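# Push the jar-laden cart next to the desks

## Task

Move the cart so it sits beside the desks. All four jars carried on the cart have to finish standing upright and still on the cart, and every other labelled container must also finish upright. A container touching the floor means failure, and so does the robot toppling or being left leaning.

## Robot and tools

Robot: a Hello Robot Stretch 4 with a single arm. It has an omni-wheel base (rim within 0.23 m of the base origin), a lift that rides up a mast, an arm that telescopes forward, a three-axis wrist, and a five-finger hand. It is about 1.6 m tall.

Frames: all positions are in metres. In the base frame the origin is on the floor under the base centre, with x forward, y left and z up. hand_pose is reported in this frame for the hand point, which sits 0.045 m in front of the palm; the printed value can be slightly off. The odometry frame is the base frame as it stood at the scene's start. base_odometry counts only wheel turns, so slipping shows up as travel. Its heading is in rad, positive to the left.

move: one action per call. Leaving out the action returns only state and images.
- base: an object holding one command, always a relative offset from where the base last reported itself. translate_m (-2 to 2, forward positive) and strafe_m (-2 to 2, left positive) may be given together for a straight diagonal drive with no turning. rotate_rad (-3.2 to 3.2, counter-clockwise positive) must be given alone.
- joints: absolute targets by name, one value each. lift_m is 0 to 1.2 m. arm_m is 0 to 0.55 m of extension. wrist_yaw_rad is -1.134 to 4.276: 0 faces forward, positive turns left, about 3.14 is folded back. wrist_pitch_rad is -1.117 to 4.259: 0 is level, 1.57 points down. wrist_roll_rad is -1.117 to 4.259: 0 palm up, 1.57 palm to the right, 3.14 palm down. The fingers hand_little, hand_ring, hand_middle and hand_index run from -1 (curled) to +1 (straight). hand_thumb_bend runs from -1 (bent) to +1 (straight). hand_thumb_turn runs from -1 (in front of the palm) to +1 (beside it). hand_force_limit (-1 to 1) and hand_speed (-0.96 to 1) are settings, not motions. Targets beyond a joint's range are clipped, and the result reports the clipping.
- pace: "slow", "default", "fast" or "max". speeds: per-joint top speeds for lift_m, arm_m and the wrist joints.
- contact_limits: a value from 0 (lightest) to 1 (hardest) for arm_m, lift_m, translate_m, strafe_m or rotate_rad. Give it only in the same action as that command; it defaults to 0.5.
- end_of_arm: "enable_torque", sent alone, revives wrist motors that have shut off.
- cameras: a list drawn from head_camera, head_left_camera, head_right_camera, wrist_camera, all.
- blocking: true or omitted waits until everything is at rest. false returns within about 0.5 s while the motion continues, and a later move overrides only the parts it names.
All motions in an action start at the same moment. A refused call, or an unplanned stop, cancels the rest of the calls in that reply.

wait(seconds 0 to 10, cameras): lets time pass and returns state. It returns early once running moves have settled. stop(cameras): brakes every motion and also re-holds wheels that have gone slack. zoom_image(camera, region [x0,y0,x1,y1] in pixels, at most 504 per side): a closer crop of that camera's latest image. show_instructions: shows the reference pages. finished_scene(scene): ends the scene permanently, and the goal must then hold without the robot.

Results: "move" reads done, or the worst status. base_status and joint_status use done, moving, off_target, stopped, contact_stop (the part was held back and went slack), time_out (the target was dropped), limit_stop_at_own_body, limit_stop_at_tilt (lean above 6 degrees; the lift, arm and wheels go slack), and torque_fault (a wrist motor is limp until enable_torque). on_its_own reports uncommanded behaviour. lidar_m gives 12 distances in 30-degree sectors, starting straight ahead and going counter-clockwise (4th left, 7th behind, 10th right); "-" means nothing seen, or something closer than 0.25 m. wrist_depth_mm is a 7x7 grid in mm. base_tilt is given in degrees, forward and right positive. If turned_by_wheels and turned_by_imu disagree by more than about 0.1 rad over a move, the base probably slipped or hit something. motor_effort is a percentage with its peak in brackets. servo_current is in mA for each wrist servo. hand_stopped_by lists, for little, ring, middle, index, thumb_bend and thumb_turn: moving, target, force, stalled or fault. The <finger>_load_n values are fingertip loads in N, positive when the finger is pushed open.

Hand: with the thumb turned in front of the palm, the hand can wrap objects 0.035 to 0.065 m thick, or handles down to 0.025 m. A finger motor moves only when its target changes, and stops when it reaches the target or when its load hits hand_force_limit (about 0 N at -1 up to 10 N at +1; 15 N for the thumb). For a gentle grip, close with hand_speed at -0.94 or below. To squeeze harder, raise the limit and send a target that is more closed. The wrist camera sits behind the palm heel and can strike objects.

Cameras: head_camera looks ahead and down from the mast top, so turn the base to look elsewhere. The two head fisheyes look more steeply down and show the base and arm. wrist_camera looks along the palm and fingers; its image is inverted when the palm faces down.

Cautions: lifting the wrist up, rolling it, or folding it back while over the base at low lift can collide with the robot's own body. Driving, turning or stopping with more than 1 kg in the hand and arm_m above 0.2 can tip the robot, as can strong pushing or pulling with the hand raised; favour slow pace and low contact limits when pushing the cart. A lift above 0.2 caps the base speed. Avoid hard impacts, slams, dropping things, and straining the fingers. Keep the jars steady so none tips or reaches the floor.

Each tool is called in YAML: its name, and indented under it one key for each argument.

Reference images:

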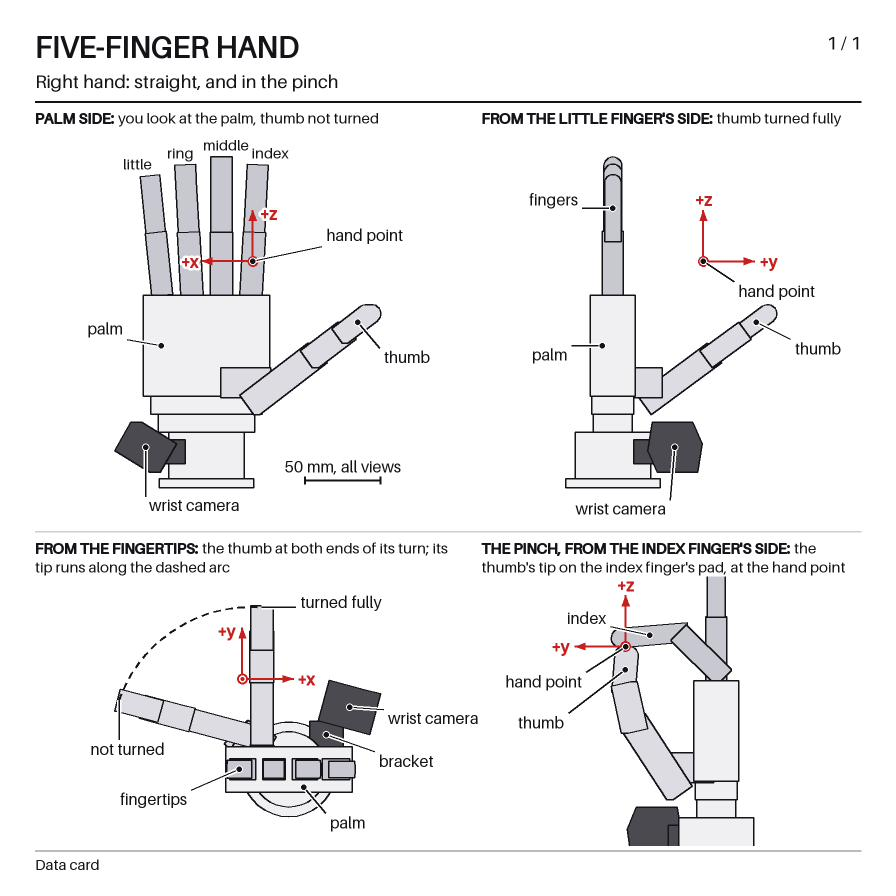

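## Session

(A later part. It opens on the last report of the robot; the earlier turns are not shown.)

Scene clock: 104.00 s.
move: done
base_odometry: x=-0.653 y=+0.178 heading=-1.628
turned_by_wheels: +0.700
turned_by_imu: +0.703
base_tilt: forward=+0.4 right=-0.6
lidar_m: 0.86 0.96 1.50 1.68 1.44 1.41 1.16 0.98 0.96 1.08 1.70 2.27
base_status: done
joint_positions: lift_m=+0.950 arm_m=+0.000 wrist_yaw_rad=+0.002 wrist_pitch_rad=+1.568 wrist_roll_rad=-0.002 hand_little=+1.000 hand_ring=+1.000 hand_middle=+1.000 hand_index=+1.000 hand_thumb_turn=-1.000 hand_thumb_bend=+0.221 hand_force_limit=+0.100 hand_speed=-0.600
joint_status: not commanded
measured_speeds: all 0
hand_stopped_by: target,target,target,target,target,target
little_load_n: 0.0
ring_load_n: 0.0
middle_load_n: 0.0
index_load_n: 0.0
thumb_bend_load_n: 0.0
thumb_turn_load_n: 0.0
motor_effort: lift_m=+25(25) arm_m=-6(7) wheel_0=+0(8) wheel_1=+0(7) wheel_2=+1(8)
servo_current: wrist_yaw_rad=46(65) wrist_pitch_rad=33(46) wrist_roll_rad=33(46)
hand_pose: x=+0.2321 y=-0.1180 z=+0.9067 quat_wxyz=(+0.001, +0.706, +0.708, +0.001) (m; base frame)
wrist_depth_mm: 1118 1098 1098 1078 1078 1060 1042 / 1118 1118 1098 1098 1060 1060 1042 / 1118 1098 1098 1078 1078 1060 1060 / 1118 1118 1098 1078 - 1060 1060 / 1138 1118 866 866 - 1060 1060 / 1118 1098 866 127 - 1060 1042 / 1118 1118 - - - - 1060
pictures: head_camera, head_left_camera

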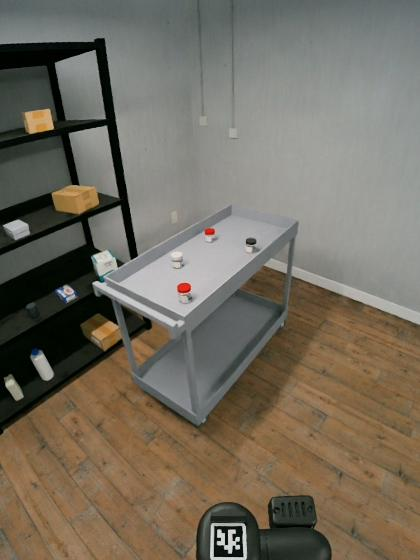

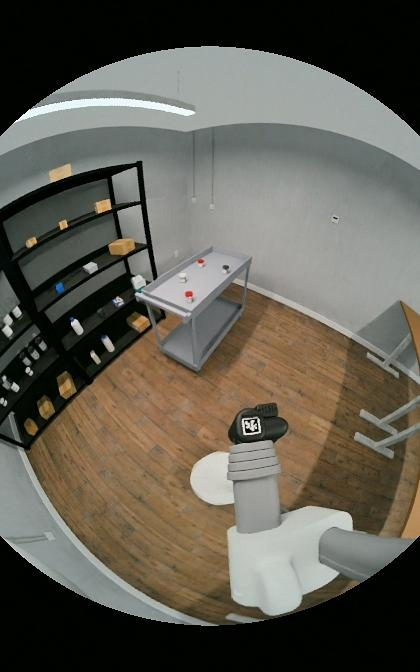

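move:
  base: {"rotate_rad": 0.858}
  joints: {"wrist_pitch_rad": 0, "wrist_roll_rad": 3.14}

move:
  base: {"strafe_m": -1.1}
  joints: {"hand_thumb_turn": 1, "hand_thumb_bend": 1}
  cameras: ["head_camera", "head_left_camera", "wrist_camera", "head_right_camera"]

Scene clock: 107.50 s.
move: done
base_odometry: x=-0.653 y=+0.178 heading=-0.770
turned_by_wheels: +0.858
turned_by_imu: +0.862
base_tilt: forward=+0.4 right=-0.6
lidar_m: 1.49 1.55 1.50 1.43 1.44 1.04 0.96 1.01 1.37 2.26 1.00 0.86
base_status: done
joint_positions: lift_m=+0.950 arm_m=+0.000 wrist_yaw_rad=+0.001 wrist_pitch_rad=+0.011 wrist_roll_rad=+3.137 hand_little=+1.000 hand_ring=+1.000 hand_middle=+1.000 hand_index=+1.000 hand_thumb_turn=-1.000 hand_thumb_bend=+0.221 hand_force_limit=+0.100 hand_speed=-0.600
joint_status: all done
measured_speeds: all 0
hand_stopped_by: target,target,target,target,target,target
little_load_n: 0.0
ring_load_n: 0.0
middle_load_n: 0.0
index_load_n: 0.0
thumb_bend_load_n: 0.0
thumb_turn_load_n: 0.0
motor_effort: lift_m=+25(25) arm_m=-5(6) wheel_0=-1(9) wheel_1=+1(7) wheel_2=-1(7)
servo_current: wrist_yaw_rad=26(65) wrist_pitch_rad=59(150) wrist_roll_rad=33(104)
hand_pose: x=+0.3919 y=-0.0566 z=+1.0653 quat_wxyz=(-0.496, +0.504, -0.501, +0.498) (m; base frame)
wrist_depth_mm: - - - - 1336 - - / - 946 1537 - 1336 - - / - - - - - - - / - - - - - - 1366 / - - - - - - - / - - 128 127 - - - / - - - - - - -
pictures: none

Scene clock: 112.50 s.
move: done
base_odometry: x=-1.418 y=-0.612 heading=-0.770
turned_by_wheels: +0.000
turned_by_imu: +0.002
base_tilt: forward=+0.4 right=-0.6
lidar_m: 0.71 0.74 2.15 2.51 1.41 1.00 0.94 0.98 1.25 1.17 1.23 0.80
base_status: done
joint_positions: lift_m=+0.950 arm_m=+0.000 wrist_yaw_rad=+0.001 wrist_pitch_rad=+0.010 wrist_roll_rad=+3.137 hand_little=+1.000 hand_ring=+1.000 hand_middle=+1.000 hand_index=+1.000 hand_thumb_turn=+1.000 hand_thumb_bend=+1.000 hand_force_limit=+0.100 hand_speed=-0.600
joint_status: all done
measured_speeds: all 0
hand_stopped_by: target,target,target,target,target,target
little_load_n: 0.0
ring_load_n: 0.0
middle_load_n: 0.0
index_load_n: 0.0
thumb_bend_load_n: 0.0
thumb_turn_load_n: 0.0
motor_effort: lift_m=+24(25) arm_m=-5(6) wheel_0=-1(12) wheel_1=+2(9) wheel_2=+0(3)
servo_current: wrist_yaw_rad=33(65) wrist_pitch_rad=33(65) wrist_roll_rad=39(46)
hand_pose: x=+0.3919 y=-0.0566 z=+1.0655 quat_wxyz=(-0.497, +0.504, -0.501, +0.498) (m; base frame)
wrist_depth_mm: - - - - - - - / - - - - - - - / - - - - - - - / - - - - - 1366 - / - - - - - - - / - - - 127 - - - / - - - - - - -
pictures: head_camera, head_left_camera, head_right_camera, wrist_camera
camera_calibration:
wrist_camera: T_world_to_cam=[[0.0414578, 0.999087, 0.0103624, 0.0523275], [0.0071444, -0.0106675, 0.999918, -1.07911], [0.999115, -0.0413803, -0.00758012, -0.228062], [0, 0, 0, 1]] pos_world=[0.2334, -0.0732284, 1.07675]

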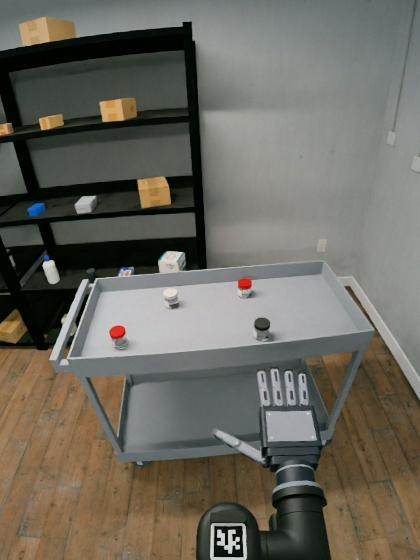

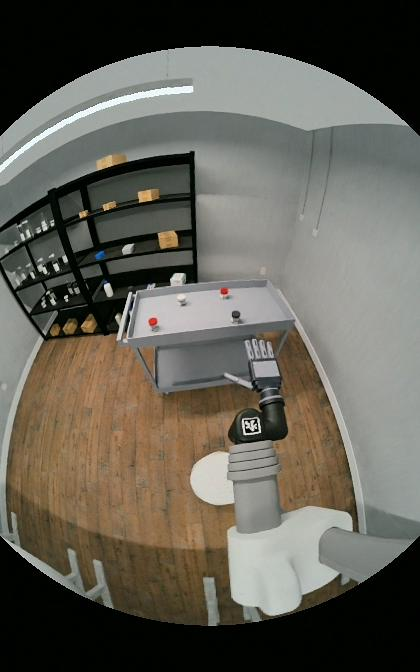

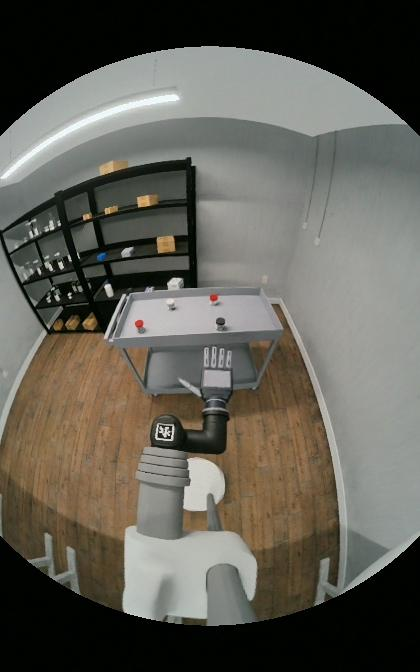

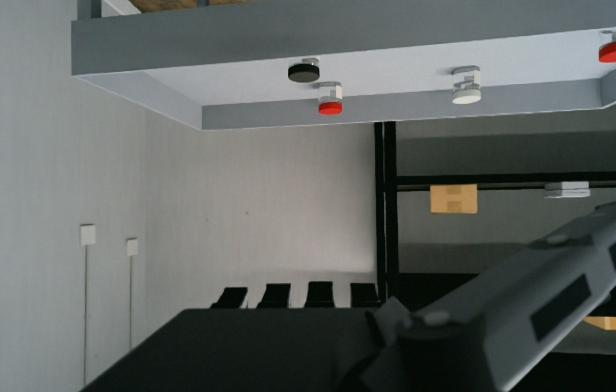

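zoom_image:
  camera: "head_camera"
  region: [100, 420, 240, 490]

zoom_image:
  camera: "head_camera"
  region: [260, 400, 360, 480]

zoom_image:
  camera: "head_right_camera"
  region: [120, 350, 280, 420]

Scaled by 3.600 from the camera's 420x560 image, which has a finer 1200x1600 frame.

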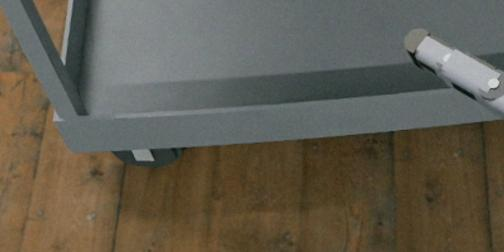

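Scaled by 5.040 from the camera's 420x560 image, which has a finer 1200x1600 frame.

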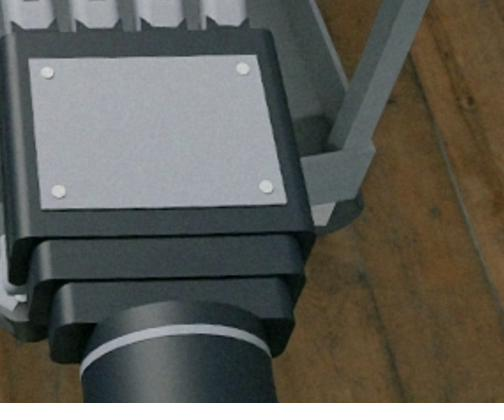

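Scaled by 3.150 from the camera's 420x672 image, which has a finer 600x960 frame.

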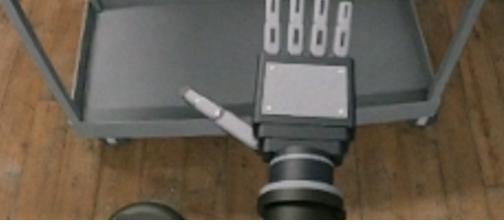

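move:
  base: {"rotate_rad": 0.1}
  joints: {"lift_m": 0.85, "arm_m": 0.33, "hand_thumb_turn": -1}

move:
  cameras: ["head_camera", "head_left_camera", "head_right_camera", "wrist_camera"]

Scene clock: 117.50 s.
move: done
base_odometry: x=-1.418 y=-0.612 heading=-0.670
turned_by_wheels: +0.100
turned_by_imu: +0.101
base_tilt: forward=+0.4 right=-0.6
lidar_m: 0.74 0.75 2.38 2.52 1.27 0.96 0.93 1.01 1.21 1.19 1.27 0.77
base_status: done
joint_positions: lift_m=+0.850 arm_m=+0.330 wrist_yaw_rad=+0.001 wrist_pitch_rad=+0.010 wrist_roll_rad=+3.137 hand_little=+1.000 hand_ring=+1.000 hand_middle=+1.000 hand_index=+1.000 hand_thumb_turn=-1.000 hand_thumb_bend=+1.000 hand_force_limit=+0.100 hand_speed=-0.600
joint_status: all done
measured_speeds: all 0
hand_stopped_by: target,target,target,target,target,target
little_load_n: 0.0
ring_load_n: 0.5
middle_load_n: 0.0
index_load_n: 0.0
thumb_bend_load_n: 0.0
thumb_turn_load_n: 0.0
motor_effort: lift_m=+18(22) arm_m=+6(8) wheel_0=+0(5) wheel_1=-1(6) wheel_2=+1(6)
servo_current: wrist_yaw_rad=46(65) wrist_pitch_rad=39(65) wrist_roll_rad=33(46)
hand_pose: x=+0.7216 y=-0.0567 z=+0.9660 quat_wxyz=(-0.497, +0.504, -0.501, +0.498) (m; base frame)
wrist_depth_mm: - 351 - 359 - - - / - - - 107 - - - / - - - - - - - / - - - - - - - / - - - - - - - / - - 128 127 - - - / - - - - - - -
pictures: none

Scene clock: 117.50 s.
base_odometry: x=-1.418 y=-0.612 heading=-0.670
turned_by_wheels: +0.000
turned_by_imu: +0.000
base_tilt: forward=+0.4 right=-0.6
lidar_m: 0.74 0.75 2.38 2.52 1.27 0.96 0.93 1.01 1.21 1.19 1.27 0.77
base_status: done
joint_positions: lift_m=+0.850 arm_m=+0.330 wrist_yaw_rad=+0.001 wrist_pitch_rad=+0.010 wrist_roll_rad=+3.137 hand_little=+1.000 hand_ring=+1.000 hand_middle=+1.000 hand_index=+1.000 hand_thumb_turn=-1.000 hand_thumb_bend=+1.000 hand_force_limit=+0.100 hand_speed=-0.600
joint_status: all done
measured_speeds: all 0
hand_stopped_by: target,target,target,target,target,target
little_load_n: 0.0
ring_load_n: 0.5
middle_load_n: 0.0
index_load_n: 0.0
thumb_bend_load_n: 0.0
thumb_turn_load_n: 0.0
motor_effort: lift_m=+18(22) arm_m=+6(8) wheel_0=+0(5) wheel_1=-1(6) wheel_2=+1(6)
servo_current: wrist_yaw_rad=46(65) wrist_pitch_rad=39(65) wrist_roll_rad=33(46)
hand_pose: x=+0.7216 y=-0.0567 z=+0.9660 quat_wxyz=(-0.497, +0.504, -0.501, +0.498) (m; base frame)
wrist_depth_mm: - 351 - 359 - - - / - - - 107 - - - / - - - - - - - / - - - - - - - / - - - - - - - / - - 128 127 - - - / - - - - - - -
pictures: head_camera, head_left_camera, head_right_camera, wrist_camera
camera_calibration:
wrist_camera: T_world_to_cam=[[0.0418639, 0.999065, 0.0107591, 0.0390707], [0.00712327, -0.0110667, 0.999913, -0.981992], [0.999098, -0.0417836, -0.0075799, -0.558345], [0, 0, 0, 1]] pos_world=[0.563201, -0.0732313, 0.977254]

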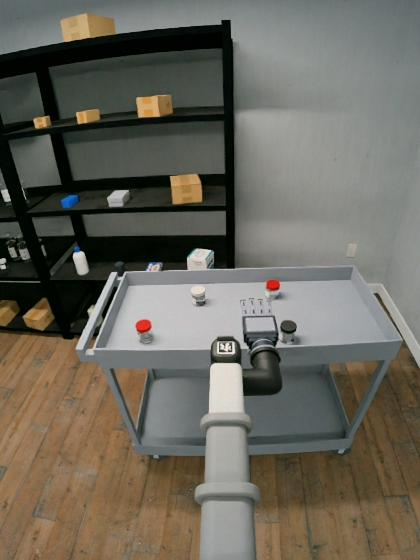

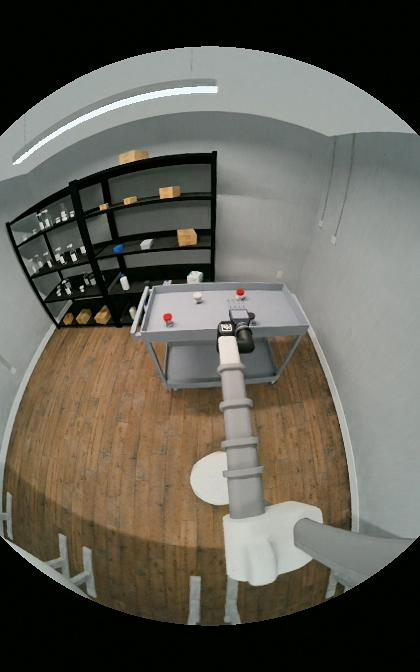

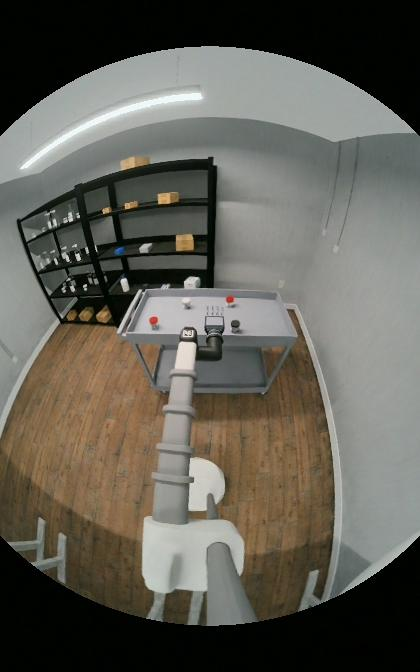

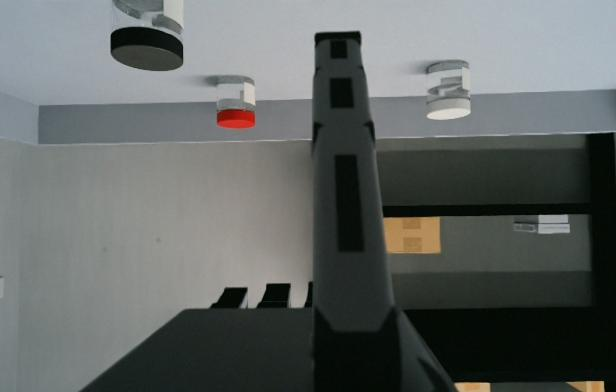

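zoom_image:
  camera: "head_camera"
  region: [220, 290, 320, 380]

Scaled by 5.040 from the camera's 420x560 image, which has a finer 1200x1600 frame.

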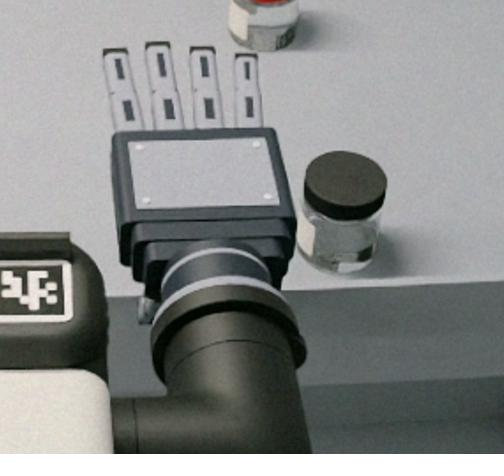

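move:
  joints: {"lift_m": 1.05, "arm_m": 0.45, "wrist_pitch_rad": 1.57}
  cameras: ["wrist_camera"]

Scene clock: 123.47 s.
move: done
base_odometry: x=-1.418 y=-0.612 heading=-0.670
turned_by_wheels: +0.000
turned_by_imu: +0.001
base_tilt: forward=+0.4 right=-0.6
lidar_m: 0.73 0.76 2.37 2.53 1.27 0.96 0.94 0.99 1.20 1.17 1.25 0.77
base_status: not commanded
joint_positions: lift_m=+1.050 arm_m=+0.450 wrist_yaw_rad=+0.001 wrist_pitch_rad=+1.567 wrist_roll_rad=+3.137 hand_little=+1.000 hand_ring=+1.000 hand_middle=+1.000 hand_index=+1.000 hand_thumb_turn=-1.000 hand_thumb_bend=+1.000 hand_force_limit=+0.100 hand_speed=-0.600
joint_status: all done
measured_speeds: all 0
hand_stopped_by: target,target,target,target,target,target
little_load_n: 0.0
ring_load_n: 0.0
middle_load_n: 0.0
index_load_n: 0.5
thumb_bend_load_n: 0.0
thumb_turn_load_n: 0.0
motor_effort: lift_m=+25(29) arm_m=+6(7) wheel_0=+0(0) wheel_1=-1(1) wheel_2=+1(2)
servo_current: wrist_yaw_rad=26(65) wrist_pitch_rad=46(59) wrist_roll_rad=39(39)
hand_pose: x=+0.5612 y=-0.0569 z=+1.0063 quat_wxyz=(-0.001, +0.709, -0.705, +0.001) (m; base frame)
wrist_depth_mm: 1229 1205 1205 976 976 1182 1160 / 1229 1205 1182 1182 - 1160 1138 / 1229 1205 1182 1182 - 1160 1160 / 1182 1205 1205 1205 - 1138 1160 / 1205 1205 1205 1205 - 1160 1160 / 1205 1205 128 127 - - 1160 / 1229 1205 - - - - 1160
pictures: wrist_camera
camera_calibration:
wrist_camera: T_world_to_cam=[[0.0109165, 0.999036, -0.0425148, 0.116563], [0.999923, -0.010659, 0.00627975, -0.578454], [0.00582053, -0.0425801, -0.999076, 1.15743], [0, 0, 0, 1]] pos_world=[0.5704, -0.0733326, 1.16495]

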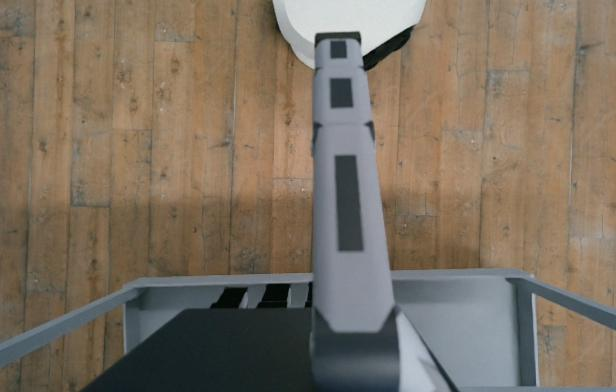

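move:
  joints: {"arm_m": 0.55, "lift_m": 1.0}
  cameras: ["wrist_camera"]

Scene clock: 125.03 s.
move: done
base_odometry: x=-1.418 y=-0.612 heading=-0.670
turned_by_wheels: +0.000
turned_by_imu: +0.000
base_tilt: forward=+0.4 right=-0.6
lidar_m: 0.73 0.76 2.38 2.53 1.27 0.99 0.93 1.02 1.21 1.17 1.24 0.76
base_status: not commanded
joint_positions: lift_m=+1.000 arm_m=+0.549 wrist_yaw_rad=+0.001 wrist_pitch_rad=+1.567 wrist_roll_rad=+3.137 hand_little=+1.000 hand_ring=+1.000 hand_middle=+1.000 hand_index=+1.000 hand_thumb_turn=-1.000 hand_thumb_bend=+1.000 hand_force_limit=+0.100 hand_speed=-0.600
joint_status: all done
joint sent to its limit — arm_m, upper limit.
measured_speeds: all 0
hand_stopped_by: target,target,target,target,target,target
little_load_n: 0.0
ring_load_n: 0.0
middle_load_n: 0.0
index_load_n: 0.0
thumb_bend_load_n: 0.0
thumb_turn_load_n: 0.0
motor_effort: lift_m=+18(23) arm_m=+6(7) wheel_0=+0(0) wheel_1=-1(1) wheel_2=+1(2)
servo_current: wrist_yaw_rad=26(65) wrist_pitch_rad=33(39) wrist_roll_rad=33(39)
hand_pose: x=+0.6602 y=-0.0569 z=+0.9569 quat_wxyz=(-0.001, +0.709, -0.705, +0.001) (m; base frame)
wrist_depth_mm: 1160 1160 1138 1138 1098 1118 1098 / 1160 1160 1138 1118 - 1118 1118 / 1160 1160 1160 1118 - 1098 1098 / 1160 1138 1138 1160 - 1118 1098 / 1160 1160 - - - - 1098 / 1160 359 128 127 - - 1098 / 345 343 - - - - 327
pictures: wrist_camera
camera_calibration:
wrist_camera: T_world_to_cam=[[0.0110122, 0.999035, -0.0425163, 0.113315], [0.999923, -0.0107588, 0.00618391, -0.677035], [0.00572052, -0.0425811, -0.999077, 1.10747], [0, 0, 0, 1]] pos_world=[0.6694, -0.073333, 1.11545]

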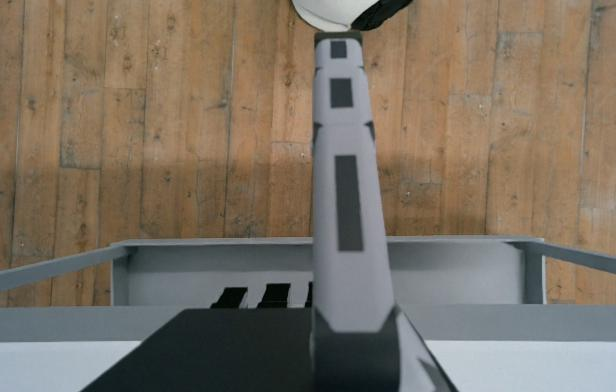

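zoom_image:
  camera: "wrist_camera"
  region: [400, 280, 616, 392]

zoom_image:
  camera: "wrist_camera"
  region: [0, 280, 216, 392]

Scaled by 2.333.

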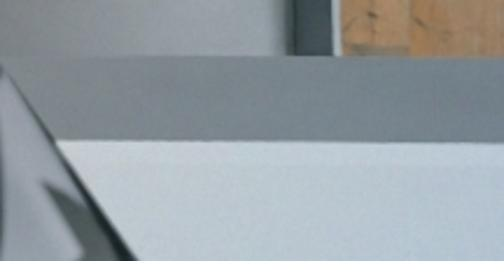

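Scaled by 2.333.

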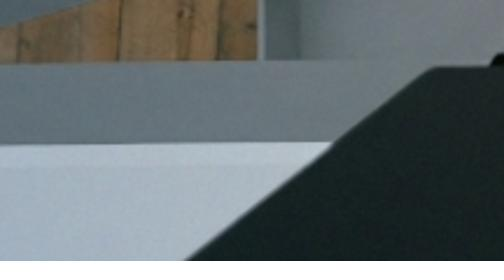

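move:
  joints: {"arm_m": 0.3935, "lift_m": 0.95, "wrist_pitch_rad": 0}

move:
  joints: {"lift_m": 0.78}
  contact_limits: {"lift_m": 0.1}
  cameras: ["head_camera", "head_right_camera", "wrist_camera"]

zoom_image:
  camera: "head_right_camera"
  region: [160, 280, 280, 400]

zoom_image:
  camera: "head_camera"
  region: [200, 280, 340, 400]

Scene clock: 127.30 s.
move: done
base_odometry: x=-1.418 y=-0.612 heading=-0.670
turned_by_wheels: +0.000
turned_by_imu: +0.000
base_tilt: forward=+0.4 right=-0.6
lidar_m: 0.72 0.78 2.39 2.52 1.26 0.97 0.94 1.00 1.21 1.17 1.24 0.78
base_status: not commanded
joint_positions: lift_m=+0.950 arm_m=+0.394 wrist_yaw_rad=+0.001 wrist_pitch_rad=+0.011 wrist_roll_rad=+3.138 hand_little=+1.000 hand_ring=+1.000 hand_middle=+1.000 hand_index=+1.000 hand_thumb_turn=-1.000 hand_thumb_bend=+1.000 hand_force_limit=+0.100 hand_speed=-0.600
joint_status: all done
measured_speeds: all 0
hand_stopped_by: target,target,target,target,target,target
little_load_n: 0.0
ring_load_n: 0.0
middle_load_n: 0.0
index_load_n: 0.0
thumb_bend_load_n: 0.0
thumb_turn_load_n: 0.0
motor_effort: lift_m=+19(20) arm_m=-6(8) wheel_0=+0(0) wheel_1=-1(1) wheel_2=+1(2)
servo_current: wrist_yaw_rad=33(59) wrist_pitch_rad=52(182) wrist_roll_rad=39(39)
hand_pose: x=+0.7854 y=-0.0567 z=+1.0658 quat_wxyz=(-0.497, +0.504, -0.501, +0.498) (m; base frame)
wrist_depth_mm: - - - - - - - / - - - 107 - - - / - - - - - - - / - - - - - - - / - - - - - - - / - - 128 127 - - - / - - - - - - -
pictures: none

Scene clock: 129.10 s.
move: done
base_odometry: x=-1.418 y=-0.612 heading=-0.670
turned_by_wheels: +0.000
turned_by_imu: +0.000
base_tilt: forward=+0.4 right=-0.6
lidar_m: 0.71 0.77 2.36 2.52 1.28 0.99 0.93 1.00 1.22 1.17 1.24 0.78
base_status: not commanded
joint_positions: lift_m=+0.780 arm_m=+0.394 wrist_yaw_rad=+0.001 wrist_pitch_rad=+0.010 wrist_roll_rad=+3.138 hand_little=+1.000 hand_ring=+1.000 hand_middle=+1.000 hand_index=+1.000 hand_thumb_turn=-1.000 hand_thumb_bend=+1.000 hand_force_limit=+0.100 hand_speed=-0.600
joint_status: all done
measured_speeds: all 0
hand_stopped_by: target,target,target,target,target,target
little_load_n: 0.0
ring_load_n: 0.0
middle_load_n: 0.0
index_load_n: 0.0
thumb_bend_load_n: 0.0
thumb_turn_load_n: 0.0
motor_effort: lift_m=+18(19) arm_m=-6(6) wheel_0=+0(0) wheel_1=-1(1) wheel_2=+1(2)
servo_current: wrist_yaw_rad=33(65) wrist_pitch_rad=52(65) wrist_roll_rad=33(46)
contact_limits: lift_m 0.1
hand_pose: x=+0.7854 y=-0.0567 z=+0.8960 quat_wxyz=(-0.497, +0.504, -0.501, +0.498) (m; base frame)
wrist_depth_mm: - - - - - - - / - - - 107 - - - / - - - - - - - / - - - - - - - / - - - - - - - / - - 128 127 - - - / - - - - - - -
pictures: head_camera, head_right_camera, wrist_camera
camera_calibration:
wrist_camera: T_world_to_cam=[[0.0418792, 0.999057, 0.0114498, 0.0365228], [0.00739404, -0.0117695, 0.999903, -0.912664], [0.999095, -0.0417905, -0.00787997, -0.622246], [0, 0, 0, 1]] pos_world=[0.626902, -0.0732339, 0.907254]

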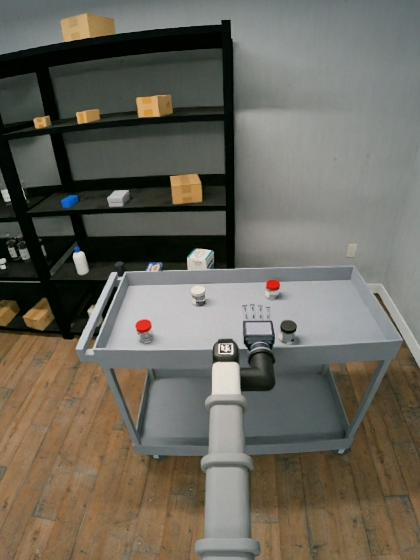

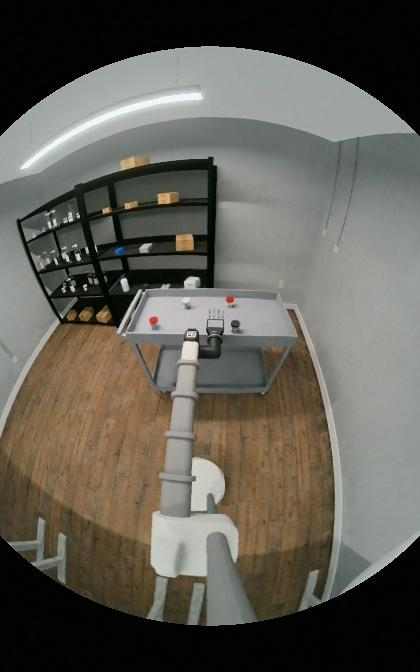

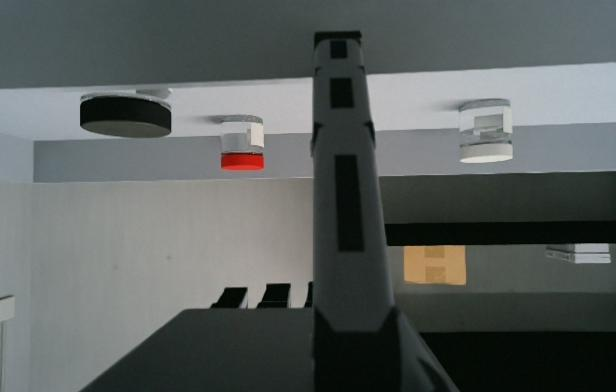

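Scaled by 4.200 from the camera's 420x672 image, which has a finer 600x960 frame.

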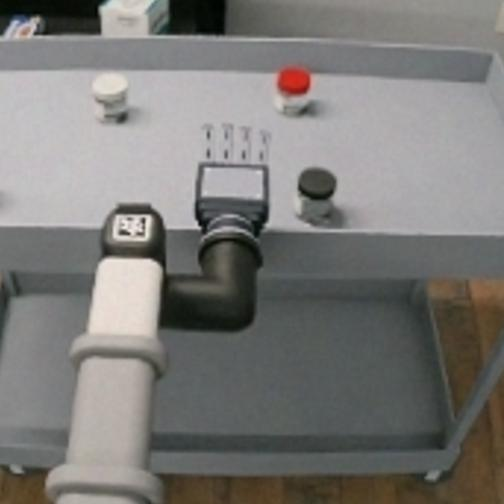

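Scaled by 3.600 from the camera's 420x560 image, which has a finer 1200x1600 frame.

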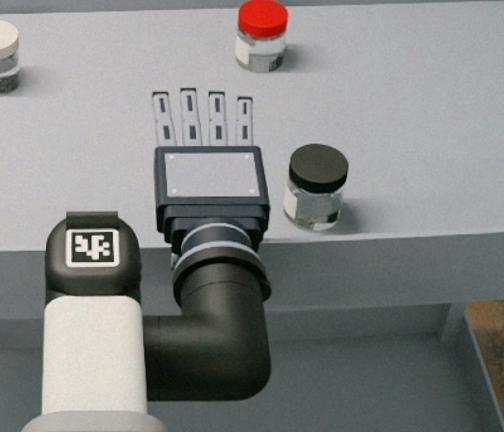

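move:
  joints: {"lift_m": 0.70}
  contact_limits: {"lift_m": 0.1}
  pace: "slow"
  cameras: ["head_camera", "wrist_camera"]

zoom_image:
  camera: "head_camera"
  region: [200, 280, 340, 400]

Scene clock: 131.27 s.
move: done
base_odometry: x=-1.418 y=-0.612 heading=-0.670
turned_by_wheels: +0.000
turned_by_imu: +0.000
base_tilt: forward=+0.5 right=-0.6
lidar_m: 0.73 0.76 2.41 2.52 1.29 0.96 0.92 0.98 1.22 1.17 1.25 0.76
base_status: not commanded
joint_positions: lift_m=+0.700 arm_m=+0.394 wrist_yaw_rad=+0.001 wrist_pitch_rad=+0.010 wrist_roll_rad=+3.138 hand_little=+1.000 hand_ring=+1.000 hand_middle=+1.000 hand_index=+1.000 hand_thumb_turn=-1.000 hand_thumb_bend=+1.000 hand_force_limit=+0.100 hand_speed=-0.600
joint_status: all done
measured_speeds: all 0
hand_stopped_by: target,target,target,target,target,target
little_load_n: 0.0
ring_load_n: 0.0
middle_load_n: 0.0
index_load_n: 0.0
thumb_bend_load_n: 0.0
thumb_turn_load_n: 0.0
motor_effort: lift_m=+18(19) arm_m=-6(6) wheel_0=+0(0) wheel_1=-1(2) wheel_2=+1(1)
servo_current: wrist_yaw_rad=33(59) wrist_pitch_rad=52(78) wrist_roll_rad=26(39)
contact_limits: lift_m 0.1
hand_pose: x=+0.7854 y=-0.0567 z=+0.8159 quat_wxyz=(-0.497, +0.504, -0.501, +0.498) (m; base frame)
wrist_depth_mm: 1576 1576 - 1576 - - - / 154 150 148 114 142 140 - / - - - - - - - / - - - - - - - / - - - - - - - / - - 128 127 - - - / - - - - - - -
pictures: head_camera, wrist_camera
camera_calibration:
wrist_camera: T_world_to_cam=[[0.0418792, 0.999057, 0.0114498, 0.0374388], [0.00739404, -0.0117695, 0.999903, -0.832672], [0.999095, -0.0417905, -0.00787997, -0.622876], [0, 0, 0, 1]] pos_world=[0.626902, -0.0732339, 0.827254]

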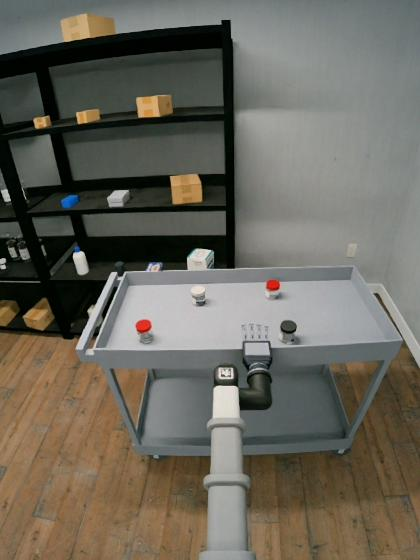

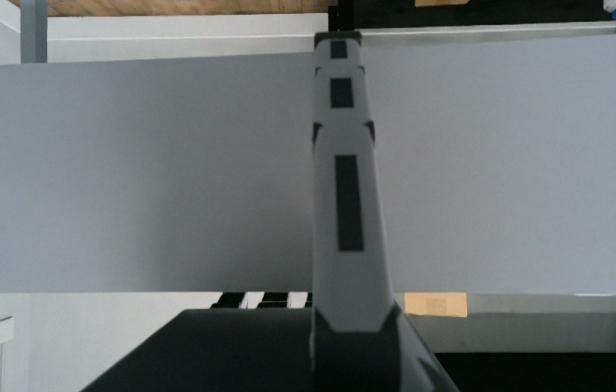

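Scaled by 3.600 from the camera's 420x560 image, which has a finer 1200x1600 frame.

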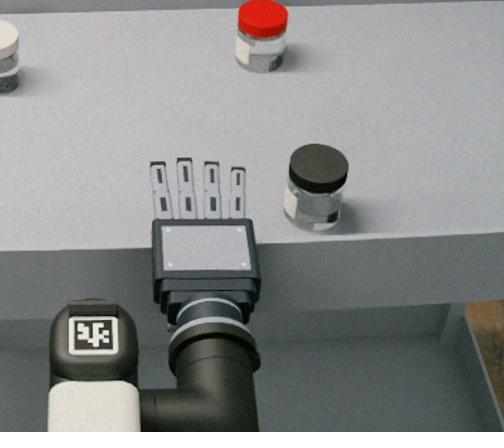

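move:
  joints: {"hand_speed": -0.92, "hand_force_limit": -0.3, "hand_little": -1, "hand_ring": -1, "hand_middle": -1, "hand_index": -1}
  cameras: ["head_camera", "wrist_camera"]

Scene clock: 139.80 s.
move: off_target
base_odometry: x=-1.418 y=-0.612 heading=-0.670
turned_by_wheels: +0.000
turned_by_imu: +0.001
base_tilt: forward=+0.4 right=-0.6
lidar_m: 0.75 0.76 2.35 2.52 1.27 0.98 0.94 1.00 1.22 1.17 1.26 0.76
base_status: not commanded
joint_positions: lift_m=+0.700 arm_m=+0.394 wrist_yaw_rad=+0.001 wrist_pitch_rad=+0.010 wrist_roll_rad=+3.138 hand_little=-0.450 hand_ring=-0.405 hand_middle=-0.390 hand_index=-0.435 hand_thumb_turn=-1.000 hand_thumb_bend=+1.000 hand_force_limit=-0.300 hand_speed=-0.920
joint_status: hand_little off_target (ended at -0.450, target -1.000); hand_ring off_target (ended at -0.405, target -1.000); hand_middle off_target (ended at -0.390, target -1.000); hand_index off_target (ended at -0.435, target -1.000); the others done
measured_speeds: all 0
hand_stopped_by: force,force,force,force,target,target
little_load_n: 4.5
ring_load_n: 0.5
middle_load_n: 0.0
index_load_n: 2.0
thumb_bend_load_n: 0.0
thumb_turn_load_n: 0.0
motor_effort: lift_m=+19(19) arm_m=-6(6) wheel_0=-1(1) wheel_1=-1(1) wheel_2=+2(2)
servo_current: wrist_yaw_rad=59(65) wrist_pitch_rad=33(72) wrist_roll_rad=33(46)
contact_limits: lift_m 0.1
hand_pose: x=+0.7854 y=-0.0567 z=+0.8159 quat_wxyz=(-0.497, +0.504, -0.501, +0.498) (m; base frame)
wrist_depth_mm: 640 - - 1618 - - - / 151 148 146 114 - 139 - / - - - - - - - / - - - - - - - / - - - - - - - / - - 128 126 - - - / - - - - - - -
pictures: head_camera, wrist_camera
camera_calibration:
wrist_camera: T_world_to_cam=[[0.041877, 0.999057, 0.0114541, 0.0374325], [0.0071941, -0.0117653, 0.999905, -0.832549], [0.999097, -0.0417906, -0.00768001, -0.623142], [0, 0, 0, 1]] pos_world=[0.627001, -0.0732339, 0.827255]

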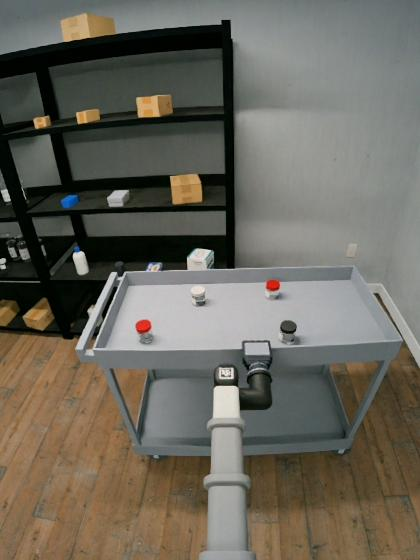

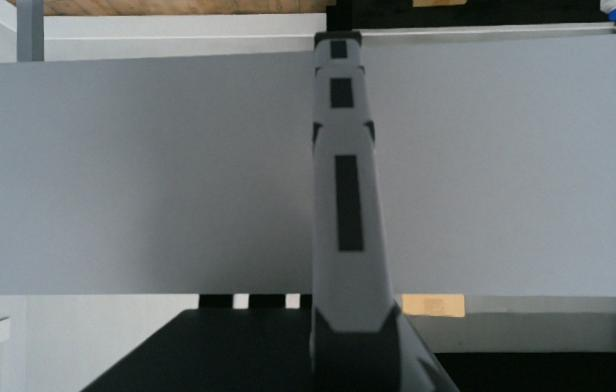

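move:
  joints: {"hand_thumb_bend": -0.5, "hand_force_limit": -0.3}

move:
  base: {"translate_m": -0.05}
  pace: "slow"
  cameras: ["head_camera", "wrist_camera"]

Scene clock: 146.30 s.
move: off_target
base_odometry: x=-1.418 y=-0.612 heading=-0.670
turned_by_wheels: +0.000
turned_by_imu: +0.001
base_tilt: forward=+0.5 right=-0.6
lidar_m: 0.72 0.76 2.36 2.52 1.25 0.97 0.93 1.02 1.22 1.17 1.24 0.77
base_status: not commanded
joint_positions: lift_m=+0.700 arm_m=+0.394 wrist_yaw_rad=+0.001 wrist_pitch_rad=+0.010 wrist_roll_rad=+3.138 hand_little=-0.450 hand_ring=-0.405 hand_middle=-0.390 hand_index=-0.435 hand_thumb_turn=-1.000 hand_thumb_bend=+0.766 hand_force_limit=-0.300 hand_speed=-0.920
joint_status: hand_thumb_bend off_target (ended at +0.766, target -0.500); the others done
measured_speeds: all 0
hand_stopped_by: force,force,force,force,force,target
little_load_n: 5.5
ring_load_n: 1.0
middle_load_n: 0.0
index_load_n: 3.0
thumb_bend_load_n: 5.0
thumb_turn_load_n: 0.0
motor_effort: lift_m=+19(19) arm_m=-6(7) wheel_0=-1(1) wheel_1=-1(1) wheel_2=+1(2)
servo_current: wrist_yaw_rad=39(65) wrist_pitch_rad=59(65) wrist_roll_rad=33(46)
contact_limits: lift_m 0.1
hand_pose: x=+0.7854 y=-0.0567 z=+0.8159 quat_wxyz=(-0.497, +0.504, -0.501, +0.498) (m; base frame)
wrist_depth_mm: 640 - - 1576 142 - - / 151 148 146 143 141 139 - / - - - - - - - / - - - - - - - / - - - - - - - / - - 128 126 - - - / - - - - - - -
pictures: none

Scene clock: 148.00 s.
move: done
base_odometry: x=-1.457 y=-0.581 heading=-0.669
turned_by_wheels: +0.001
turned_by_imu: +0.002
base_tilt: forward=+0.4 right=-0.6
lidar_m: 0.73 0.75 2.48 2.54 1.23 0.93 0.88 0.95 1.20 1.16 1.24 0.78
base_status: done
joint_positions: lift_m=+0.700 arm_m=+0.394 wrist_yaw_rad=+0.004 wrist_pitch_rad=+0.008 wrist_roll_rad=+3.138 hand_little=-0.450 hand_ring=-0.405 hand_middle=-0.390 hand_index=-0.433 hand_thumb_turn=-1.000 hand_thumb_bend=+0.766 hand_force_limit=-0.300 hand_speed=-0.920
joint_status: not commanded
measured_speeds: all 0
hand_stopped_by: force,force,force,force,force,target
little_load_n: 0.0
ring_load_n: 0.0
middle_load_n: 0.0
index_load_n: 11.0
thumb_bend_load_n: 3.0
thumb_turn_load_n: 1.5
motor_effort: lift_m=+20(20) arm_m=-6(7) wheel_0=+3(8) wheel_1=-1(8) wheel_2=+8(12)
servo_current: wrist_yaw_rad=46(59) wrist_pitch_rad=46(65) wrist_roll_rad=33(39)
contact_limits: lift_m 0.1
hand_pose: x=+0.7858 y=-0.0558 z=+0.8164 quat_wxyz=(-0.498, +0.504, -0.500, +0.498) (m; base frame)
wrist_depth_mm: 1537 1661 1661 1576 143 - 1618 / 145 144 144 143 142 142 - / - - - - - - - / - - - - - - - / - - - - - - - / - - 128 127 - - - / - - - - - - -
pictures: head_camera, wrist_camera
camera_calibration:
wrist_camera: T_world_to_cam=[[0.0382603, 0.999195, 0.0120981, 0.0388561], [0.00511301, -0.0123026, 0.999911, -0.831294], [0.999255, -0.038195, -0.0055796, -0.62499], [0, 0, 0, 1]] pos_world=[0.627288, -0.0729234, 0.827263]

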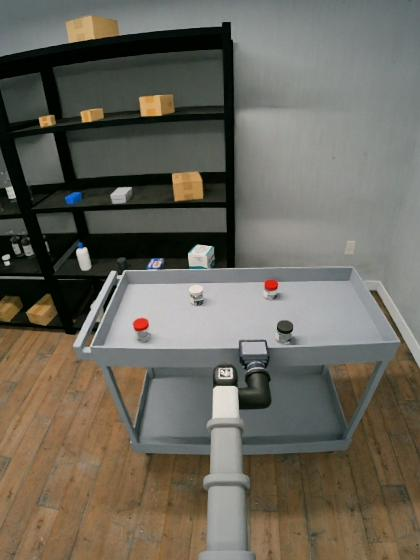

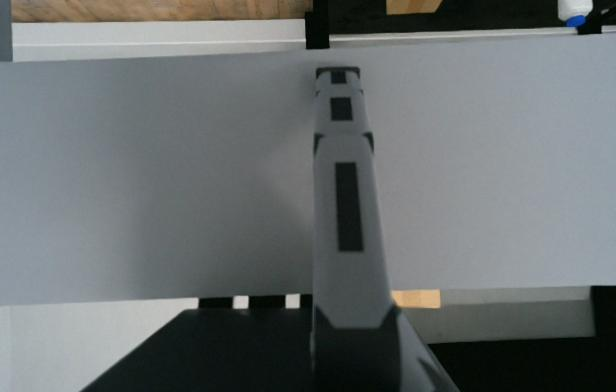

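move:
  base: {"rotate_rad": 0.03}
  pace: "slow"

move:
  base: {"translate_m": -0.3}
  pace: "slow"
  cameras: ["head_camera", "wrist_camera"]

Scene clock: 149.13 s.
move: done
base_odometry: x=-1.457 y=-0.580 heading=-0.640
turned_by_wheels: +0.029
turned_by_imu: +0.029
base_tilt: forward=+0.4 right=-0.6
lidar_m: 0.74 0.79 2.55 2.53 1.18 0.92 0.89 0.94 1.22 1.16 1.25 0.76
base_status: done
joint_positions: lift_m=+0.700 arm_m=+0.394 wrist_yaw_rad=-0.002 wrist_pitch_rad=+0.008 wrist_roll_rad=+3.138 hand_little=-0.450 hand_ring=-0.405 hand_middle=-0.390 hand_index=-0.434 hand_thumb_turn=-1.000 hand_thumb_bend=+0.766 hand_force_limit=-0.300 hand_speed=-0.920
joint_status: not commanded
measured_speeds: all 0
hand_stopped_by: force,force,force,force,force,target
little_load_n: 0.0
ring_load_n: 0.0
middle_load_n: 0.0
index_load_n: 5.5
thumb_bend_load_n: 4.5
thumb_turn_load_n: -1.0
motor_effort: lift_m=+20(20) arm_m=-4(6) wheel_0=-2(5) wheel_1=-2(5) wheel_2=-6(6)
servo_current: wrist_yaw_rad=33(59) wrist_pitch_rad=52(72) wrist_roll_rad=33(39)
contact_limits: lift_m 0.1
hand_pose: x=+0.7853 y=-0.0573 z=+0.8164 quat_wxyz=(-0.497, +0.502, -0.502, +0.499) (m; base frame)
wrist_depth_mm: 1576 1708 1576 1618 - - - / 147 146 145 143 142 140 - / - - - - - - - / - - - - - - - / - - - - - - - / - - 128 127 - - - / - - - - - - -
pictures: none

Scene clock: 153.43 s.
move: done
base_odometry: x=-1.698 y=-0.402 heading=-0.638
turned_by_wheels: +0.002
turned_by_imu: +0.009
base_tilt: forward=+0.4 right=-0.6
lidar_m: 0.69 0.69 2.60 1.74 0.78 0.58 0.60 0.64 0.96 1.15 1.24 0.79
base_status: done
joint_positions: lift_m=+0.700 arm_m=+0.394 wrist_yaw_rad=+0.019 wrist_pitch_rad=+0.008 wrist_roll_rad=+3.140 hand_little=-0.396 hand_ring=-0.403 hand_middle=-0.390 hand_index=-0.435 hand_thumb_turn=-1.001 hand_thumb_bend=+0.770 hand_force_limit=-0.300 hand_speed=-0.920
joint_status: not commanded
measured_speeds: all 0
hand_stopped_by: force,force,force,force,force,target
little_load_n: 23.5
ring_load_n: 18.5
middle_load_n: 0.0
index_load_n: 0.0
thumb_bend_load_n: 17.5
thumb_turn_load_n: -7.5
on_its_own: wrist_yaw_rad is at rest, and its servo_current (124 mA) is outside its rest range (0 to 104 mA)
motor_effort: lift_m=+20(20) arm_m=-4(5) wheel_0=+11(14) wheel_1=+5(7) wheel_2=+12(17)
servo_current: wrist_yaw_rad=124(130) wrist_pitch_rad=46(59) wrist_roll_rad=33(46)
contact_limits: lift_m 0.1
hand_pose: x=+0.7864 y=-0.0525 z=+0.8164 quat_wxyz=(-0.502, +0.507, -0.497, +0.494) (m; base frame)
wrist_depth_mm: 1618 1661 1708 1537 138 132 127 / 168 159 151 120 137 - - / - - - - - - - / - - - - - - - / - - - - - - - / - - 128 126 - - - / - - - - - - -
pictures: head_camera, wrist_camera
camera_calibration:
wrist_camera: T_world_to_cam=[[0.023385, 0.999634, 0.0136267, 0.0459846], [0.00526108, -0.0137533, 0.999892, -0.831571], [0.999713, -0.0233108, -0.00558077, -0.625146], [0, 0, 0, 1]] pos_world=[0.628266, -0.0719772, 0.827366]

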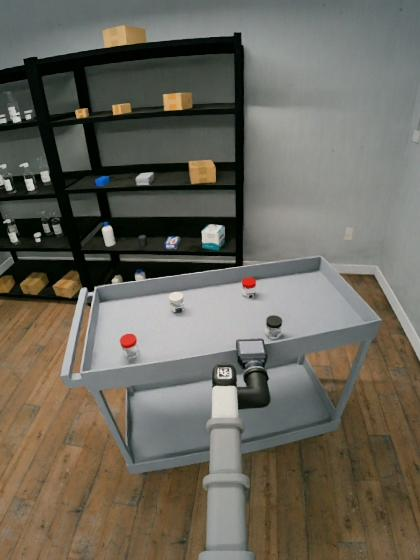

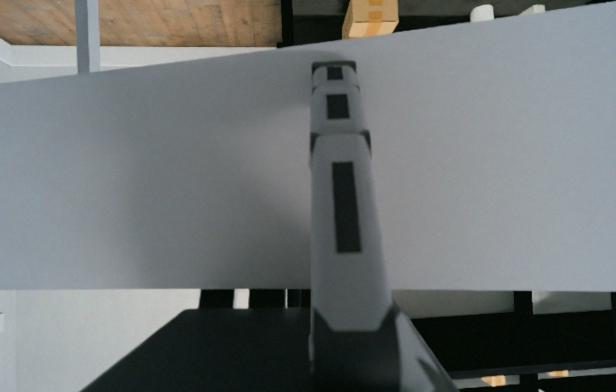

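zoom_image:
  camera: "head_camera"
  region: [290, 400, 380, 460]

zoom_image:
  camera: "head_camera"
  region: [110, 430, 200, 490]

Scaled by 5.600 from the camera's 420x560 image, which has a finer 1200x1600 frame.

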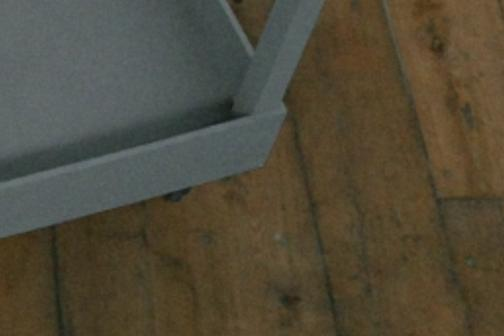

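Scaled by 5.600 from the camera's 420x560 image, which has a finer 1200x1600 frame.

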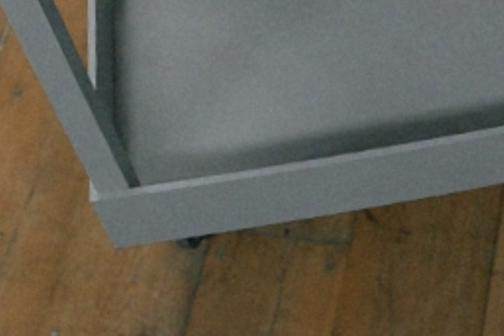

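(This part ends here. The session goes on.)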